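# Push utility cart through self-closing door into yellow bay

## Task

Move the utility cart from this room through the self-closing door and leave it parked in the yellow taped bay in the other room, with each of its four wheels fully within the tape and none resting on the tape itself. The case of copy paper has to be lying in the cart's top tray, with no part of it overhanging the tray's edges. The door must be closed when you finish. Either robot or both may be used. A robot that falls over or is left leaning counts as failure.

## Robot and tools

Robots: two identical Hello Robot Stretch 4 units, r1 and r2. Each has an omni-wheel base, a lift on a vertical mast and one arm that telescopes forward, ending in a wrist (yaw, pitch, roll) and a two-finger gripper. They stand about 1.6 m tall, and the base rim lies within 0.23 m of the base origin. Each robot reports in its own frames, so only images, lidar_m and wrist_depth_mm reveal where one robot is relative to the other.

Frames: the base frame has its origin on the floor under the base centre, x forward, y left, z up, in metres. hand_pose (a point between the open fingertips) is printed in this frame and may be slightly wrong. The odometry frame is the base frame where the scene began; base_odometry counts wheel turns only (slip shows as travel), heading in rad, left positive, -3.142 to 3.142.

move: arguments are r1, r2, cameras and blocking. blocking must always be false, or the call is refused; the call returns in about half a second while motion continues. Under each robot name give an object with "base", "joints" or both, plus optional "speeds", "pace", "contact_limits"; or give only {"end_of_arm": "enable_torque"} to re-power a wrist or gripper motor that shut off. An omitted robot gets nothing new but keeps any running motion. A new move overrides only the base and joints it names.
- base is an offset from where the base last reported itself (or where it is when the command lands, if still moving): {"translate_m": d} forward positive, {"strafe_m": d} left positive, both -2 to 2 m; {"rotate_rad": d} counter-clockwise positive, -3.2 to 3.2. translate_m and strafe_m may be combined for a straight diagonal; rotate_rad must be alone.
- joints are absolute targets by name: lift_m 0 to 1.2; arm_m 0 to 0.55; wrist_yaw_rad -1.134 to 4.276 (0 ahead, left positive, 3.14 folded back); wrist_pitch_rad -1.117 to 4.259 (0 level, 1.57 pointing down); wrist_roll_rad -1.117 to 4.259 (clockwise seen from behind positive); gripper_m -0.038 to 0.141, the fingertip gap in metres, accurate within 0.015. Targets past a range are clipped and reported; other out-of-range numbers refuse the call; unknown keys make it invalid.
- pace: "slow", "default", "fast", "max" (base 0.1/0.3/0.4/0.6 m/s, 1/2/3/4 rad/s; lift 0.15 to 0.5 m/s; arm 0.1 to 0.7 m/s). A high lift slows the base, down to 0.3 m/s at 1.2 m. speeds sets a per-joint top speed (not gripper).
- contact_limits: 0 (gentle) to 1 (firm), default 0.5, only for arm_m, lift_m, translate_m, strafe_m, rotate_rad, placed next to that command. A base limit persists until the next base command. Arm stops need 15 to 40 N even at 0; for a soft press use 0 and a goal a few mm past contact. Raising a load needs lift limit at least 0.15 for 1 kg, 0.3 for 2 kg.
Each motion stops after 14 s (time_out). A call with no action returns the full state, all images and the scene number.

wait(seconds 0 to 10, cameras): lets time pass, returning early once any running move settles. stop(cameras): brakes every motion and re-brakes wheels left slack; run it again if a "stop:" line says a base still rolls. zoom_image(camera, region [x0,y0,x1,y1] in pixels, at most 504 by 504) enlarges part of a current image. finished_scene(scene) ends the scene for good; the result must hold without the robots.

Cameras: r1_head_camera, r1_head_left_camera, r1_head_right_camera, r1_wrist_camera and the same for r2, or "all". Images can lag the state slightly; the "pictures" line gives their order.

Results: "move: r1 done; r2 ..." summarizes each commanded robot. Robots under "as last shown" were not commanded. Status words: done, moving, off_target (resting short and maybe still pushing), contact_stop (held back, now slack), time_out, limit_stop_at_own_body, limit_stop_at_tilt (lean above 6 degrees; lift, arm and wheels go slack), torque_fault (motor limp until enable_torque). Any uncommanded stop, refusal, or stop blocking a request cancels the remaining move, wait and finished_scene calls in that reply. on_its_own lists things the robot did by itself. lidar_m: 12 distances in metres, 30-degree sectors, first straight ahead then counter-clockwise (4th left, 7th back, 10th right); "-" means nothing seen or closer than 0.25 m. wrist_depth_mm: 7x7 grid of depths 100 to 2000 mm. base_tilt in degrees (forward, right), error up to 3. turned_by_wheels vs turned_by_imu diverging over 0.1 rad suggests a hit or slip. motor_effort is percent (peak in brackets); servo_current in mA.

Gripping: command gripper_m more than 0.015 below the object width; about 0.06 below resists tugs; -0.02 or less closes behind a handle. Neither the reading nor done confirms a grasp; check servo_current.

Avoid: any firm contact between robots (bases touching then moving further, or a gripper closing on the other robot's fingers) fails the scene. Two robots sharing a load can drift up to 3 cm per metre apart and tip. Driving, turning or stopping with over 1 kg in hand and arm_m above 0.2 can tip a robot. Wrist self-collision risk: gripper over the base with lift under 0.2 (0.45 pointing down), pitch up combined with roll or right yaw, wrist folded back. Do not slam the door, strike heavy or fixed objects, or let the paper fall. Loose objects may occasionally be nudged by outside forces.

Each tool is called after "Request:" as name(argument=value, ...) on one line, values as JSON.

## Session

Request:
move(blocking=false)

Scene clock: 0.00 s.
r1.base_odometry: x=+0.000 y=+0.000 heading=+0.000
r1.turned_by_wheels: +0.000
r1.turned_by_imu: +0.000
r1.base_tilt: forward=-1.6 right=+1.3
r1.lidar_m: 0.96 1.73 2.02 2.40 3.92 1.60 0.85 0.77 0.78 0.89 0.77 0.78
r1.base_status: not commanded
r1.joint_positions: lift_m=+0.124 arm_m=+0.000 wrist_yaw_rad=+3.194 wrist_pitch_rad=+0.002 wrist_roll_rad=+0.000 gripper_m=+0.056
r1.joint_status: not commanded
r1.measured_speeds: all 0
r1.motor_effort: lift_m=+19 arm_m=-4 wheel_0=-2 wheel_1=+1 wheel_2=+0
r1.servo_current: wrist_yaw_rad=59 wrist_pitch_rad=46 wrist_roll_rad=46 gripper_m=39
r1.hand_pose: x=-0.1216 y=+0.0722 z=+0.3019 quat_wxyz=(-0.026, -0.001, +0.000, +1.000) (m; r1's base frame)
r1.wrist_depth_mm: - 135 - - - - - / - 123 135 - - - - / - 121 191 - - - - / 110 136 194 - - - - / 137 - - - 1618 - - / 226 - 190 1098 188 1160 1118 / 224 163 750 798 768 768 759
r2.base_odometry: x=+0.000 y=+0.000 heading=+0.000
r2.turned_by_wheels: +0.000
r2.turned_by_imu: +0.000
r2.base_tilt: forward=-0.6 right=+0.1
r2.lidar_m: 1.29 1.32 1.58 2.33 2.36 2.78 1.41 1.41 2.77 2.39 2.42 1.48
r2.base_status: not commanded
r2.joint_positions: lift_m=+0.200 arm_m=+0.000 wrist_yaw_rad=+3.211 wrist_pitch_rad=+0.001 wrist_roll_rad=+0.000 gripper_m=+0.056
r2.joint_status: not commanded
r2.measured_speeds: all 0
r2.motor_effort: lift_m=+18 arm_m=-4 wheel_0=-1 wheel_1=+1 wheel_2=+1
r2.servo_current: wrist_yaw_rad=46 wrist_pitch_rad=39 wrist_roll_rad=52 gripper_m=52
r2.hand_pose: x=-0.1229 y=+0.0671 z=+0.3779 quat_wxyz=(-0.035, -0.001, +0.000, +0.999) (m; r2's base frame)
r2.wrist_depth_mm: - - 137 - - - - / - - 137 - - - - / - 109 138 - - - - / - 140 175 - - - - / 214 - - - - - - / 213 1281 196 1255 190 1336 1182 / 208 243 866 - - 854 878
pictures: r1_head_camera, r1_head_left_camera, r1_head_right_camera, r1_wrist_camera, r2_head_camera, r2_head_left_camera, r2_head_right_camera, r2_wrist_camera
Images, in order (width x height): r1_head_camera 420x560, r1_head_left_camera 420x672, r1_head_right_camera 420x672, r1_wrist_camera 616x392, r2_head_camera 420x560, r2_head_left_camera 420x672, r2_head_right_camera 420x672, r2_wrist_camera 616x392.

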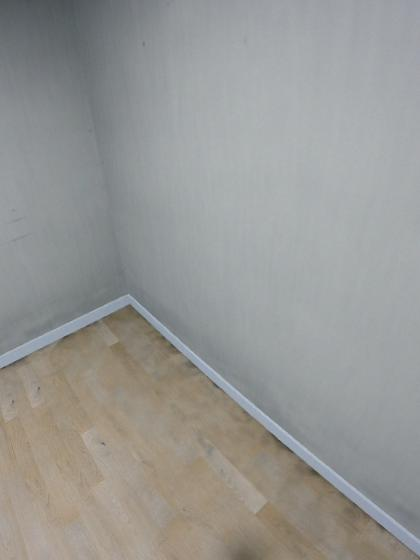

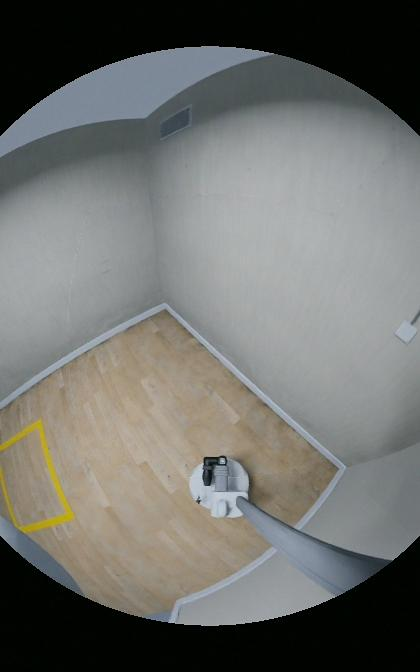

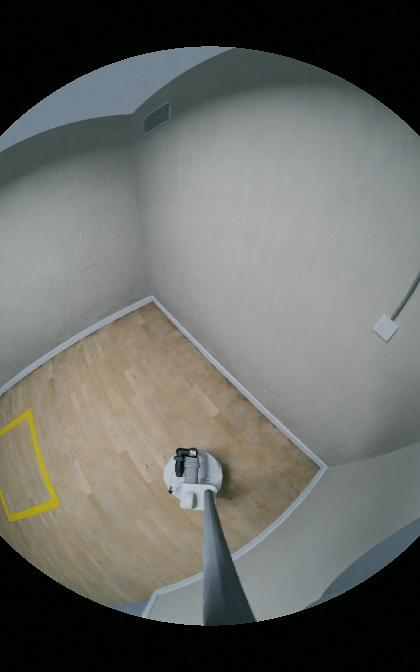

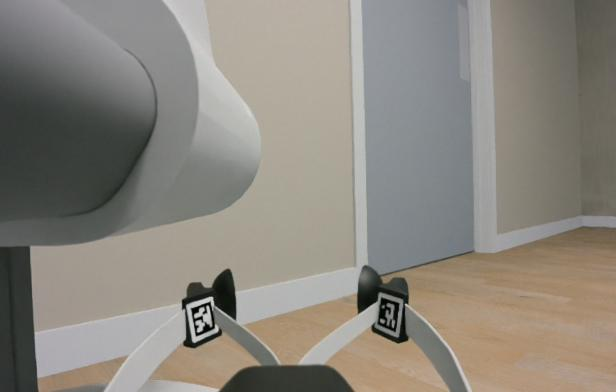

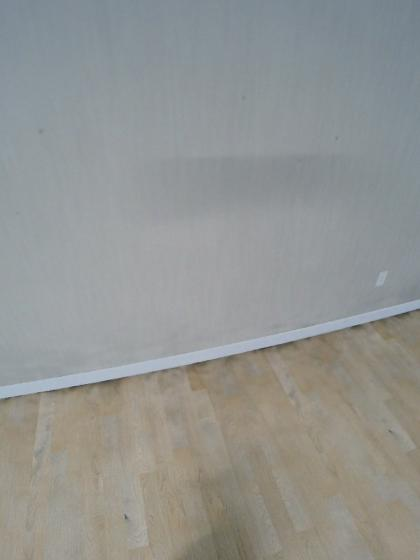

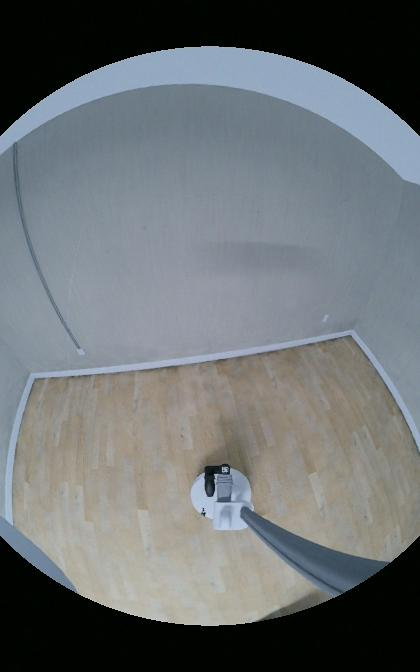

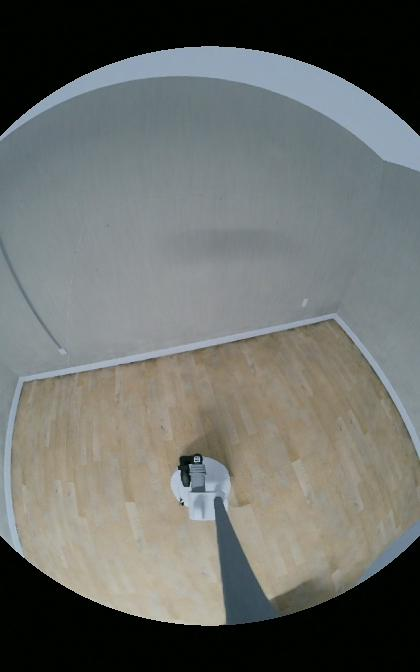

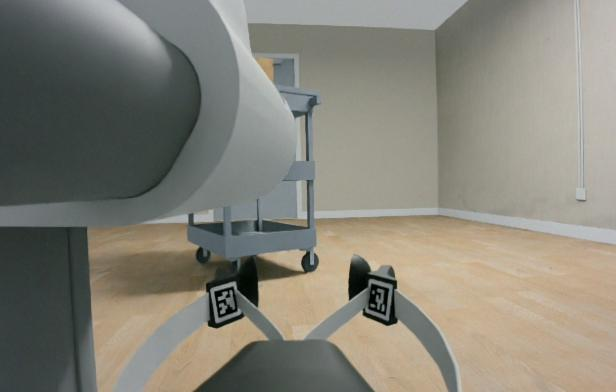

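Request:
move(blocking=false, r1={"base":{"rotate_rad":2.5},"pace":"default"}, r2={"base":{"rotate_rad":3.1},"pace":"default"})

Request:
wait(seconds=4, cameras=[])

Request:
wait(seconds=3, cameras=["r1_head_camera","r1_head_left_camera","r1_head_right_camera","r2_head_camera","r2_head_left_camera","r2_head_right_camera"])

Scene clock: 10.70 s.
move: r1 moving; r2 moving
r1.base_odometry: x=+0.000 y=+0.000 heading=+0.253
r1.turned_by_wheels: +0.253
r1.turned_by_imu: +0.253
r1.base_tilt: forward=-1.6 right=+1.3
r1.lidar_m: 1.15 2.01 2.11 2.98 2.65 1.07 0.80 0.74 0.81 0.80 0.72 0.82
r1.base_status: rotate_rad moving
r1.joint_positions: lift_m=+0.124 arm_m=+0.000 wrist_yaw_rad=+3.194 wrist_pitch_rad=+0.002 wrist_roll_rad=+0.000 gripper_m=+0.056
r1.joint_status: not commanded
r1.measured_speeds: translate_m=+0.000 strafe_m=+0.000 rotate_rad=+0.974 lift_m=+0.000 arm_m=+0.000 wrist_yaw_rad=+0.000 wrist_pitch_rad=+0.000 wrist_roll_rad=+0.000
r1.motor_effort: lift_m=+19(20) arm_m=-4(4) wheel_0=-7(9) wheel_1=-6(7) wheel_2=-6(7)
r1.servo_current: wrist_yaw_rad=46(59) wrist_pitch_rad=39(52) wrist_roll_rad=33(65) gripper_m=39(46)
r1.hand_pose: x=-0.1216 y=+0.0722 z=+0.3019 quat_wxyz=(-0.026, -0.001, +0.000, +1.000) (m; r1's base frame)
r1.wrist_depth_mm: - 135 - - - - 1808 / - 123 135 - - - 1808 / - 121 192 - - - 1756 / 111 136 195 - - - 1808 / 137 - - - - - 1756 / 226 - 190 976 188 1118 1138 / 224 152 759 798 778 750 759
r2.base_odometry: x=+0.000 y=+0.000 heading=+0.252
r2.turned_by_wheels: +0.252
r2.turned_by_imu: +0.245
r2.base_tilt: forward=-0.7 right=+0.0
r2.lidar_m: 1.29 1.38 1.94 2.33 2.46 3.37 1.44 3.35 2.49 2.40 1.84 1.36
r2.base_status: rotate_rad moving
r2.joint_positions: lift_m=+0.200 arm_m=+0.000 wrist_yaw_rad=+3.211 wrist_pitch_rad=+0.001 wrist_roll_rad=+0.000 gripper_m=+0.056
r2.joint_status: not commanded
r2.measured_speeds: translate_m=+0.002 strafe_m=+0.000 rotate_rad=+0.977 lift_m=+0.000 arm_m=+0.000 wrist_yaw_rad=+0.000 wrist_pitch_rad=+0.000 wrist_roll_rad=+0.000
r2.motor_effort: lift_m=+18(18) arm_m=-4(4) wheel_0=-4(9) wheel_1=-10(10) wheel_2=-10(11)
r2.servo_current: wrist_yaw_rad=52(52) wrist_pitch_rad=46(46) wrist_roll_rad=52(65) gripper_m=46(52)
r2.hand_pose: x=-0.1229 y=+0.0671 z=+0.3779 quat_wxyz=(-0.035, -0.001, +0.000, +0.999) (m; r2's base frame)
r2.wrist_depth_mm: - - 137 - - - - / - - 137 1756 - - - / - 109 138 286 - - - / - 140 176 - - - - / 214 - - - - - - / 213 1281 196 1308 190 1336 1182 / 208 242 878 - - 854 878
pictures: none

Scene clock: 12.73 s.
earlier move: r1 done; r2 moving
r1.base_odometry: x=+0.000 y=+0.000 heading=+2.500
r1.turned_by_wheels: +2.247
r1.turned_by_imu: +2.259
r1.base_tilt: forward=-1.6 right=+1.3
r1.lidar_m: 2.04 0.94 0.74 0.75 0.85 0.78 0.76 0.87 1.41 2.03 2.26 3.60
r1.base_status: done
r1.joint_positions: lift_m=+0.124 arm_m=+0.000 wrist_yaw_rad=+3.194 wrist_pitch_rad=+0.002 wrist_roll_rad=+0.000 gripper_m=+0.056
r1.joint_status: not commanded
r1.measured_speeds: all 0
r1.motor_effort: lift_m=+20(20) arm_m=-4(4) wheel_0=-3(10) wheel_1=+0(9) wheel_2=+0(8)
r1.servo_current: wrist_yaw_rad=52(65) wrist_pitch_rad=33(52) wrist_roll_rad=39(65) gripper_m=39(52)
r1.hand_pose: x=-0.1216 y=+0.0722 z=+0.3019 quat_wxyz=(-0.026, -0.001, +0.000, +1.000) (m; r1's base frame)
r1.wrist_depth_mm: - 135 - - - - - / - 124 135 - - - - / - 121 192 - - - - / 111 136 194 - - - - / 137 - - - - - - / 226 - 190 - 187 - - / 759 759 750 143 732 683 750
r2.base_odometry: x=+0.000 y=+0.000 heading=+3.099
r2.turned_by_wheels: +2.847
r2.turned_by_imu: +2.771
r2.base_tilt: forward=-0.7 right=+0.1
r2.lidar_m: 1.45 1.40 2.86 2.39 2.37 1.55 1.31 1.31 1.54 2.35 2.34 2.68
r2.base_status: rotate_rad moving
r2.joint_positions: lift_m=+0.200 arm_m=+0.000 wrist_yaw_rad=+3.211 wrist_pitch_rad=+0.001 wrist_roll_rad=+0.000 gripper_m=+0.056
r2.joint_status: not commanded
r2.measured_speeds: translate_m=+0.000 strafe_m=+0.000 rotate_rad=+0.058 lift_m=+0.000 arm_m=+0.000 wrist_yaw_rad=+0.000 wrist_pitch_rad=+0.000 wrist_roll_rad=+0.000
r2.motor_effort: lift_m=+18(18) arm_m=-4(4) wheel_0=-4(10) wheel_1=-2(10) wheel_2=-4(13)
r2.servo_current: wrist_yaw_rad=46(52) wrist_pitch_rad=46(46) wrist_roll_rad=46(65) gripper_m=52(52)
r2.hand_pose: x=-0.1228 y=+0.0671 z=+0.3779 quat_wxyz=(-0.035, -0.001, +0.000, +0.999) (m; r2's base frame)
r2.wrist_depth_mm: - - 137 - - - - / - 107 137 - - - - / - 110 138 235 - - - / - 140 165 - - - - / 216 - - - - - - / 213 1205 193 1138 190 1336 1205 / 211 243 878 - - 854 854
wait: 2.03 of 4 s (r1 has come to rest)
pictures: none
No camera images: "cameras" was empty.

Scene clock: 13.03 s.
earlier move: r2 done
r1.base_odometry: x=+0.000 y=+0.000 heading=+2.500
r1.turned_by_wheels: +0.000
r1.turned_by_imu: +0.000
r1.base_tilt: forward=-1.6 right=+1.3
r1.lidar_m: 2.03 0.95 0.76 0.75 0.83 0.78 0.77 0.87 1.42 2.02 2.27 3.59
r1.base_status: done
r1.joint_positions: lift_m=+0.124 arm_m=+0.000 wrist_yaw_rad=+3.194 wrist_pitch_rad=+0.002 wrist_roll_rad=+0.000 gripper_m=+0.056
r1.joint_status: not commanded
r1.measured_speeds: all 0
r1.motor_effort: lift_m=+20(20) arm_m=-4(4) wheel_0=-2(10) wheel_1=+0(9) wheel_2=+0(8)
r1.servo_current: wrist_yaw_rad=39(65) wrist_pitch_rad=46(52) wrist_roll_rad=39(65) gripper_m=39(52)
r1.hand_pose: x=-0.1216 y=+0.0722 z=+0.3019 quat_wxyz=(-0.026, -0.001, +0.000, +1.000) (m; r1's base frame)
r1.wrist_depth_mm: - 135 - - - - - / - 123 135 - - - - / - 121 191 - - - - / 110 136 195 - - - - / 137 - - - - - - / 226 - 190 - 187 - - / 750 759 759 143 741 683 741
r2.base_odometry: x=+0.000 y=+0.000 heading=+3.099
r2.turned_by_wheels: +0.000
r2.turned_by_imu: +0.000
r2.base_tilt: forward=-0.7 right=+0.1
r2.lidar_m: 1.44 1.40 2.85 2.39 2.36 1.57 1.33 1.28 1.50 2.35 2.34 2.68
r2.base_status: done
r2.joint_positions: lift_m=+0.200 arm_m=+0.000 wrist_yaw_rad=+3.211 wrist_pitch_rad=+0.001 wrist_roll_rad=+0.000 gripper_m=+0.056
r2.joint_status: not commanded
r2.measured_speeds: all 0
r2.motor_effort: lift_m=+18(18) arm_m=-4(4) wheel_0=-3(10) wheel_1=-2(10) wheel_2=-4(13)
r2.servo_current: wrist_yaw_rad=52(52) wrist_pitch_rad=39(46) wrist_roll_rad=46(65) gripper_m=52(52)
r2.hand_pose: x=-0.1228 y=+0.0671 z=+0.3779 quat_wxyz=(-0.035, -0.001, +0.000, +0.999) (m; r2's base frame)
r2.wrist_depth_mm: - - 137 - - - - / - 107 137 - - - - / - 110 138 236 - - - / - 140 165 - - - - / 216 - - - - - - / 213 1182 192 1182 190 1308 1182 / 211 245 878 - - 842 878
wait: 0.30 of 3 s (r2 has come to rest)
pictures: r1_head_camera, r1_head_left_camera, r1_head_right_camera, r2_head_camera, r2_head_left_camera, r2_head_right_camera
Images, in order (width x height): r1_head_camera 420x560, r1_head_left_camera 420x672, r1_head_right_camera 420x672, r2_head_camera 420x560, r2_head_left_camera 420x672, r2_head_right_camera 420x672.

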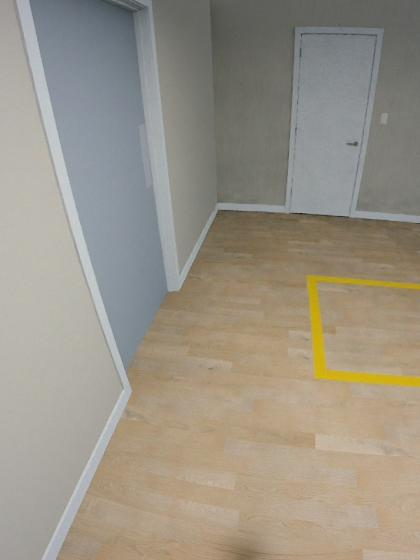

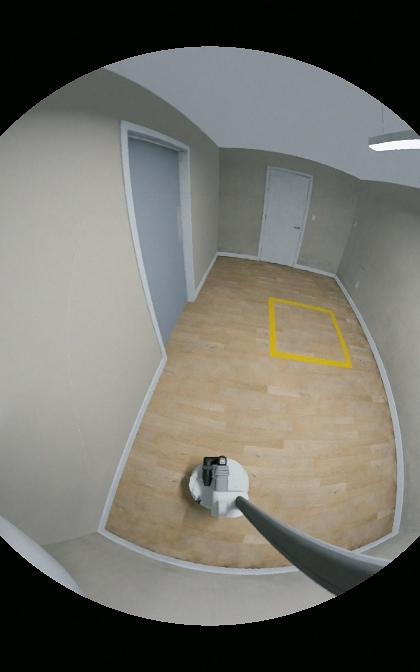

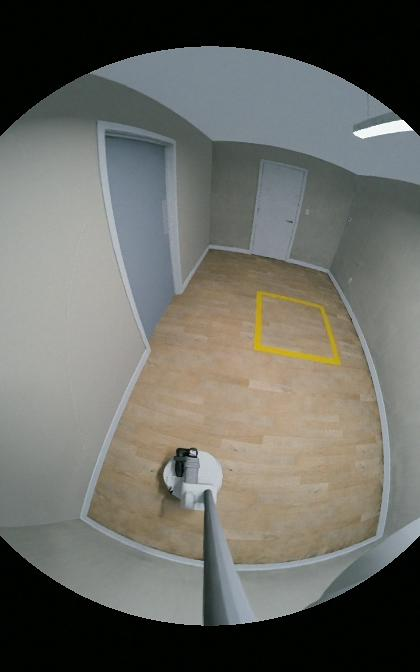

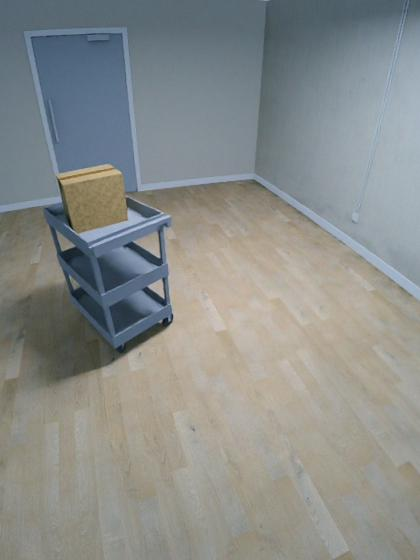

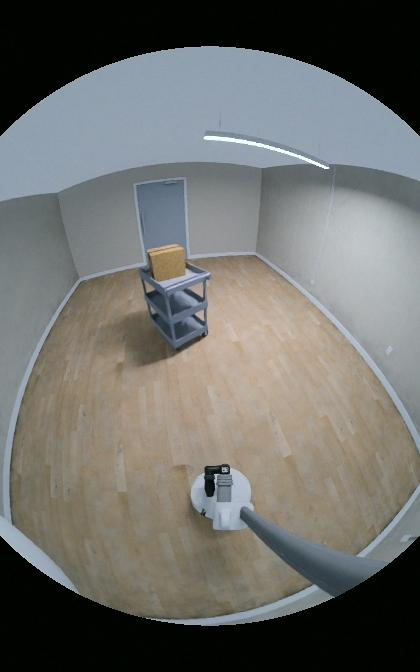

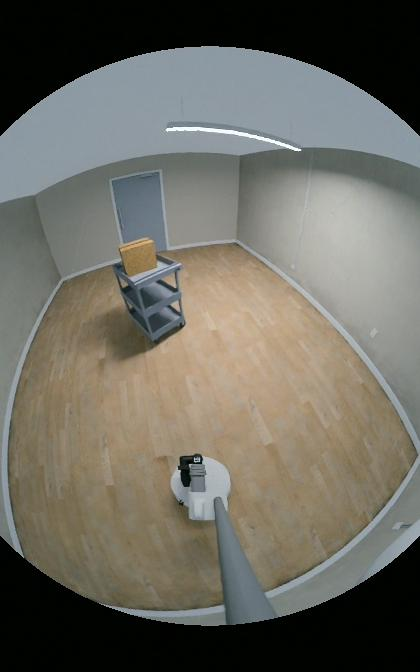

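Request:
zoom_image(camera="r2_head_camera", region=[0, 20, 240, 360])

Scaled by 1.482 from the camera's 420x560 image, which has a finer 1200x1600 frame.

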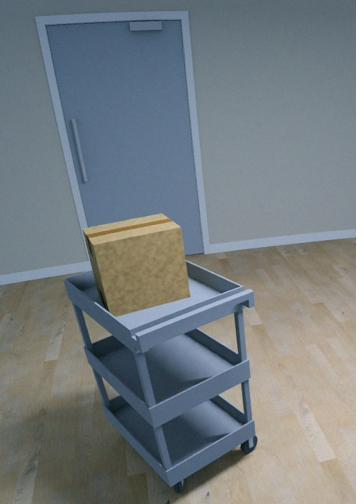

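Request:
move(blocking=false, r1={"base":{"translate_m":1.73,"strafe_m":-0.31},"joints":{"lift_m":0.5,"gripper_m":-0.02},"pace":"default"}, r2={"base":{"translate_m":0.82,"strafe_m":-0.06},"joints":{"lift_m":0.68},"pace":"default"})

Request:
wait(seconds=4, cameras=[])

Request:
move(blocking=false, r2={"base":{"rotate_rad":0.75},"joints":{"wrist_yaw_rad":0,"wrist_roll_rad":1.57,"gripper_m":0.1},"pace":"default"})

Request:
wait(seconds=4, cameras=[])

Request:
wait(seconds=2, cameras=["r2_head_camera","r1_head_camera","r2_wrist_camera"])

Scene clock: 83.70 s.
move: r1 moving; r2 moving
r1.base_odometry: x=-0.022 y=+0.023 heading=+2.500
r1.turned_by_wheels: +0.000
r1.turned_by_imu: +0.000
r1.base_tilt: forward=-1.6 right=+1.3
r1.lidar_m: 2.01 0.91 0.76 0.75 0.86 0.81 0.80 0.90 1.46 2.04 2.25 3.57
r1.base_status: translate_m moving; strafe_m moving
r1.joint_positions: lift_m=+0.162 arm_m=+0.000 wrist_yaw_rad=+3.194 wrist_pitch_rad=+0.002 wrist_roll_rad=+0.000 gripper_m=+0.037
r1.joint_status: lift_m moving; gripper_m moving
r1.measured_speeds: translate_m=+0.123 strafe_m=-0.022 rotate_rad=+0.003 lift_m=+0.146 arm_m=+0.000 wrist_yaw_rad=+0.000 wrist_pitch_rad=+0.000 wrist_roll_rad=+0.000
r1.motor_effort: lift_m=+25(27) arm_m=-4(4) wheel_0=+7(9) wheel_1=+5(6) wheel_2=-7(9)
r1.servo_current: wrist_yaw_rad=78(78) wrist_pitch_rad=39(46) wrist_roll_rad=39(52) gripper_m=98(104)
r1.hand_pose: x=-0.1216 y=+0.0722 z=+0.3395 quat_wxyz=(-0.026, -0.001, +0.000, +1.000) (m; r1's base frame)
r1.wrist_depth_mm: - 135 - - - - - / - 122 145 - - - - / - 121 189 - - - - / 110 136 193 - - - - / 137 - - - - - - / 215 - 188 - 187 - - / 809 820 798 144 183 125 -
r2.base_odometry: x=-0.031 y=+0.004 heading=+3.099
r2.turned_by_wheels: +0.000
r2.turned_by_imu: +0.001
r2.base_tilt: forward=-0.7 right=+0.1
r2.lidar_m: 1.42 1.35 2.87 2.39 2.43 1.60 1.34 1.34 1.54 2.33 2.33 2.66
r2.base_status: translate_m moving; strafe_m moving
r2.joint_positions: lift_m=+0.238 arm_m=+0.000 wrist_yaw_rad=+3.211 wrist_pitch_rad=+0.001 wrist_roll_rad=+0.000 gripper_m=+0.056
r2.joint_status: lift_m moving
r2.measured_speeds: translate_m=+0.122 strafe_m=-0.011 rotate_rad=-0.002 lift_m=+0.146 arm_m=+0.000 wrist_yaw_rad=+0.000 wrist_pitch_rad=+0.000 wrist_roll_rad=+0.000
r2.motor_effort: lift_m=+23(24) arm_m=-4(4) wheel_0=+4(11) wheel_1=+7(7) wheel_2=-12(12)
r2.servo_current: wrist_yaw_rad=39(52) wrist_pitch_rad=39(46) wrist_roll_rad=33(52) gripper_m=46(52)
r2.hand_pose: x=-0.1228 y=+0.0671 z=+0.4157 quat_wxyz=(-0.035, -0.001, +0.000, +0.999) (m; r2's base frame)
r2.wrist_depth_mm: - - 137 - - - - / - 107 137 - - - - / - 113 138 233 - - - / - 140 164 - - - - / 216 - - - - - - / 212 1229 193 1160 190 1336 1281 / 211 243 1025 - - 960 931
pictures: none

Scene clock: 87.43 s.
earlier move: r1 moving; r2 done
r1.base_odometry: x=-0.747 y=+0.799 heading=+2.500
r1.turned_by_wheels: +0.000
r1.turned_by_imu: -0.001
r1.base_tilt: forward=-1.6 right=+1.2
r1.lidar_m: 1.85 1.02 0.84 0.73 0.85 1.34 1.86 2.12 2.06 2.04 2.26 2.84
r1.base_status: translate_m moving; strafe_m moving
r1.joint_positions: lift_m=+0.500 arm_m=+0.000 wrist_yaw_rad=+3.194 wrist_pitch_rad=+0.002 wrist_roll_rad=+0.000 gripper_m=-0.019
r1.joint_status: all done
r1.measured_speeds: translate_m=+0.295 strafe_m=-0.054 rotate_rad=-0.004 lift_m=+0.000 arm_m=+0.000 wrist_yaw_rad=+0.000 wrist_pitch_rad=+0.000 wrist_roll_rad=+0.000
r1.motor_effort: lift_m=+24(28) arm_m=-4(4) wheel_0=+4(10) wheel_1=+4(6) wheel_2=-6(10)
r1.servo_current: wrist_yaw_rad=39(78) wrist_pitch_rad=39(52) wrist_roll_rad=52(72) gripper_m=52(130)
r1.hand_pose: x=-0.1216 y=+0.0722 z=+0.6772 quat_wxyz=(-0.026, -0.001, +0.000, +1.000) (m; r1's base frame)
r1.wrist_depth_mm: - 135 - - - - - / - 121 135 - - - - / - 123 187 - - - - / 111 135 213 - - - - / 216 - - - - - - / - - - 198 170 - - / 1537 1618 179 184 154 1537 1464
r2.base_odometry: x=-0.817 y=+0.095 heading=+3.099
r2.turned_by_wheels: +0.000
r2.turned_by_imu: +0.001
r2.base_tilt: forward=-0.7 right=+0.1
r2.lidar_m: 0.78 0.69 0.71 2.68 2.66 2.49 2.08 2.07 2.35 2.05 2.05 2.34
r2.base_status: done
r2.joint_positions: lift_m=+0.680 arm_m=+0.000 wrist_yaw_rad=+3.211 wrist_pitch_rad=+0.001 wrist_roll_rad=+0.000 gripper_m=+0.056
r2.joint_status: all done
r2.measured_speeds: all 0
r2.motor_effort: lift_m=+21(25) arm_m=-4(4) wheel_0=+2(11) wheel_1=+2(8) wheel_2=-4(14)
r2.servo_current: wrist_yaw_rad=39(52) wrist_pitch_rad=39(46) wrist_roll_rad=46(59) gripper_m=46(59)
r2.hand_pose: x=-0.1228 y=+0.0671 z=+0.8576 quat_wxyz=(-0.035, -0.001, +0.000, +0.999) (m; r2's base frame)
r2.wrist_depth_mm: - - 137 - - - - / - 107 137 - - - - / - 113 138 - - - - / - 140 178 - - - - / 216 - - - - - - / 213 - 196 - 191 - - / 211 244 - - - 1863 1863
wait: 3.73 of 4 s (r2 has come to rest)
pictures: none
No camera images: "cameras" was empty.

Scene clock: 87.93 s.
earlier move: r1 moving
move: r2 moving
r1.base_odometry: x=-0.850 y=+0.908 heading=+2.500
r1.turned_by_wheels: +0.000
r1.turned_by_imu: +0.000
r1.base_tilt: forward=-1.6 right=+1.3
r1.lidar_m: 1.82 1.04 0.83 0.77 0.85 1.35 2.01 2.26 2.04 2.02 2.24 2.70
r1.base_status: translate_m moving; strafe_m moving
r1.joint_positions: lift_m=+0.500 arm_m=+0.000 wrist_yaw_rad=+3.194 wrist_pitch_rad=+0.002 wrist_roll_rad=+0.000 gripper_m=-0.019
r1.joint_status: not commanded
r1.measured_speeds: translate_m=+0.295 strafe_m=-0.053 rotate_rad=+0.002 lift_m=+0.000 arm_m=+0.000 wrist_yaw_rad=+0.000 wrist_pitch_rad=+0.000 wrist_roll_rad=+0.000
r1.motor_effort: lift_m=+24(24) arm_m=-4(4) wheel_0=+6(8) wheel_1=+3(6) wheel_2=-4(7)
r1.servo_current: wrist_yaw_rad=33(59) wrist_pitch_rad=46(52) wrist_roll_rad=52(52) gripper_m=52(59)
r1.hand_pose: x=-0.1216 y=+0.0722 z=+0.6772 quat_wxyz=(-0.026, -0.001, +0.000, +1.000) (m; r1's base frame)
r1.wrist_depth_mm: - 135 - - - - - / - 121 135 - - - - / - 123 186 - - - - / 111 136 212 - - - - / 216 - - - - - - / - - - 199 - - - / 1499 1661 179 184 154 1537 1464
r2.base_odometry: x=-0.817 y=+0.094 heading=-2.932
r2.turned_by_wheels: +0.252
r2.turned_by_imu: +0.245
r2.base_tilt: forward=-0.7 right=+0.1
r2.lidar_m: 0.71 0.71 2.84 2.67 2.71 2.19 2.06 2.12 2.17 2.05 2.13 2.83
r2.base_status: rotate_rad moving
r2.joint_positions: lift_m=+0.680 arm_m=+0.000 wrist_yaw_rad=+2.649 wrist_pitch_rad=+0.001 wrist_roll_rad=+0.588 gripper_m=+0.075
r2.joint_status: wrist_yaw_rad moving; wrist_roll_rad moving; gripper_m moving
r2.measured_speeds: translate_m=+0.003 strafe_m=+0.000 rotate_rad=+0.973 lift_m=+0.000 arm_m=+0.000 wrist_yaw_rad=-1.743 wrist_pitch_rad=+0.000 wrist_roll_rad=+1.820
r2.motor_effort: lift_m=+21(21) arm_m=-4(4) wheel_0=-5(8) wheel_1=-9(11) wheel_2=-10(12)
r2.servo_current: wrist_yaw_rad=59(143) wrist_pitch_rad=39(46) wrist_roll_rad=85(98) gripper_m=98(124)
r2.hand_pose: x=-0.0418 y=+0.2135 z=+0.8576 quat_wxyz=(+0.234, +0.070, +0.281, +0.928) (m; r2's base frame)
r2.wrist_depth_mm: - - - - - - - / - - - - - - - / - - - - - - - / - - - - - - - / - - - - - - 1708 / 241 - 190 - 190 1661 1397 / - - - - 1661 1336 1160
pictures: none

Scene clock: 89.87 s.
earlier move: r1 moving; r2 done
r1.base_odometry: x=-1.189 y=+1.271 heading=+2.500
r1.turned_by_wheels: +0.000
r1.turned_by_imu: +0.000
r1.base_tilt: forward=-1.6 right=+1.3
r1.lidar_m: 1.87 0.96 0.83 0.83 0.94 1.39 2.52 2.50 2.06 2.02 2.26 2.19
r1.base_status: translate_m moving; strafe_m moving
r1.joint_positions: lift_m=+0.500 arm_m=+0.000 wrist_yaw_rad=+3.194 wrist_pitch_rad=+0.002 wrist_roll_rad=+0.000 gripper_m=-0.019
r1.joint_status: not commanded
r1.measured_speeds: translate_m=+0.097 strafe_m=-0.016 rotate_rad=+0.002 lift_m=+0.000 arm_m=+0.000 wrist_yaw_rad=+0.000 wrist_pitch_rad=+0.000 wrist_roll_rad=+0.000
r1.motor_effort: lift_m=+24(24) arm_m=-4(4) wheel_0=+1(8) wheel_1=+1(6) wheel_2=+0(7)
r1.servo_current: wrist_yaw_rad=46(59) wrist_pitch_rad=46(52) wrist_roll_rad=65(65) gripper_m=52(59)
r1.hand_pose: x=-0.1216 y=+0.0722 z=+0.6772 quat_wxyz=(-0.026, -0.001, +0.000, +1.000) (m; r1's base frame)
r1.wrist_depth_mm: - 135 - - - - - / - 122 146 - - - - / - 121 190 - - - - / 110 136 205 - - - - / 216 - - - - - - / - - - 198 - - - / 1499 1661 179 183 154 1537 1430
r2.base_odometry: x=-0.817 y=+0.095 heading=-2.435
r2.turned_by_wheels: +0.497
r2.turned_by_imu: +0.484
r2.base_tilt: forward=-0.7 right=+0.1
r2.lidar_m: 0.70 2.87 2.64 2.76 2.20 2.08 2.13 2.19 2.02 2.08 2.75 0.74
r2.base_status: done
r2.joint_positions: lift_m=+0.680 arm_m=+0.000 wrist_yaw_rad=+0.003 wrist_pitch_rad=+0.001 wrist_roll_rad=+1.568 gripper_m=+0.100
r2.joint_status: all done
r2.measured_speeds: all 0
r2.motor_effort: lift_m=+21(21) arm_m=-4(4) wheel_0=-4(10) wheel_1=-3(11) wheel_2=-5(12)
r2.servo_current: wrist_yaw_rad=52(163) wrist_pitch_rad=39(52) wrist_roll_rad=39(98) gripper_m=52(124)
r2.hand_pose: x=+0.4596 y=-0.0866 z=+0.8576 quat_wxyz=(+0.708, +0.706, +0.001, +0.001) (m; r2's base frame)
r2.wrist_depth_mm: - - - 535 - 535 530 / - - - 530 - 535 535 / - - 750 539 - 539 539 / - - 768 539 - - 539 / - - 809 544 - 549 544 / - - 193 504 194 549 1078 / - - - - - 1808 1205
wait: 1.93 of 4 s (r2 has come to rest)
pictures: none
No camera images: "cameras" was empty.

Scene clock: 90.53 s.
earlier move: r1 done
r1.base_odometry: x=-1.200 y=+1.284 heading=+2.500
r1.turned_by_wheels: +0.000
r1.turned_by_imu: +0.000
r1.base_tilt: forward=-1.6 right=+1.3
r1.lidar_m: 1.85 0.96 0.83 0.81 0.94 1.37 2.52 2.49 2.05 2.03 2.27 2.18
r1.base_status: done
r1.joint_positions: lift_m=+0.500 arm_m=+0.000 wrist_yaw_rad=+3.194 wrist_pitch_rad=+0.002 wrist_roll_rad=+0.000 gripper_m=-0.019
r1.joint_status: not commanded
r1.measured_speeds: all 0
r1.motor_effort: lift_m=+24(24) arm_m=-3(4) wheel_0=+3(8) wheel_1=+2(6) wheel_2=+0(7)
r1.servo_current: wrist_yaw_rad=59(65) wrist_pitch_rad=52(52) wrist_roll_rad=46(65) gripper_m=46(59)
r1.hand_pose: x=-0.1216 y=+0.0722 z=+0.6772 quat_wxyz=(-0.026, -0.001, +0.000, +1.000) (m; r1's base frame)
r1.wrist_depth_mm: - 135 - - - - - / - 123 146 - - - - / - 121 190 - - - - / 110 135 206 - - - - / 216 - - - - - - / - - - 199 - - - / 1537 1618 179 183 154 1537 1464
r2.base_odometry: x=-0.817 y=+0.095 heading=-2.435
r2.turned_by_wheels: +0.000
r2.turned_by_imu: +0.000
r2.base_tilt: forward=-0.7 right=+0.1
r2.lidar_m: 0.69 2.86 2.66 2.73 2.21 2.08 2.14 2.19 2.04 2.09 2.73 0.74
r2.base_status: done
r2.joint_positions: lift_m=+0.680 arm_m=+0.000 wrist_yaw_rad=+0.003 wrist_pitch_rad=+0.001 wrist_roll_rad=+1.568 gripper_m=+0.100
r2.joint_status: all done
r2.measured_speeds: all 0
r2.motor_effort: lift_m=+21(21) arm_m=-5(5) wheel_0=-4(10) wheel_1=-3(11) wheel_2=-5(12)
r2.servo_current: wrist_yaw_rad=39(163) wrist_pitch_rad=46(52) wrist_roll_rad=46(98) gripper_m=46(124)
r2.hand_pose: x=+0.4596 y=-0.0866 z=+0.8576 quat_wxyz=(+0.708, +0.706, +0.001, +0.001) (m; r2's base frame)
r2.wrist_depth_mm: - - - 535 - 544 535 / - - - 539 - 539 535 / - - 741 539 - 544 535 / - - 778 539 - - 539 / - - 809 549 - 554 539 / - - 193 504 194 549 1078 / - - - - - 1863 1182
wait: 0.67 of 2 s (r1 has come to rest)
pictures: r1_head_camera, r2_head_camera, r2_wrist_camera
Images, in order (width x height): r1_head_camera 420x560, r2_head_camera 420x560, r2_wrist_camera 616x392.

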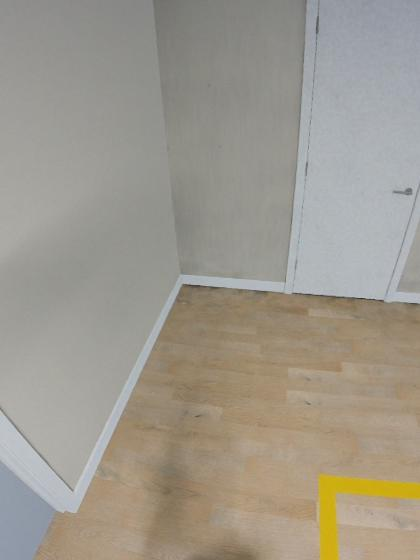

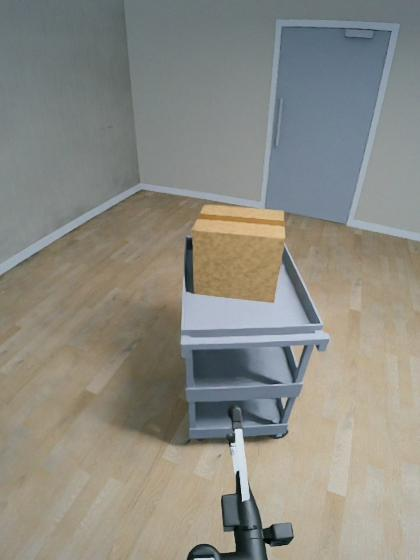

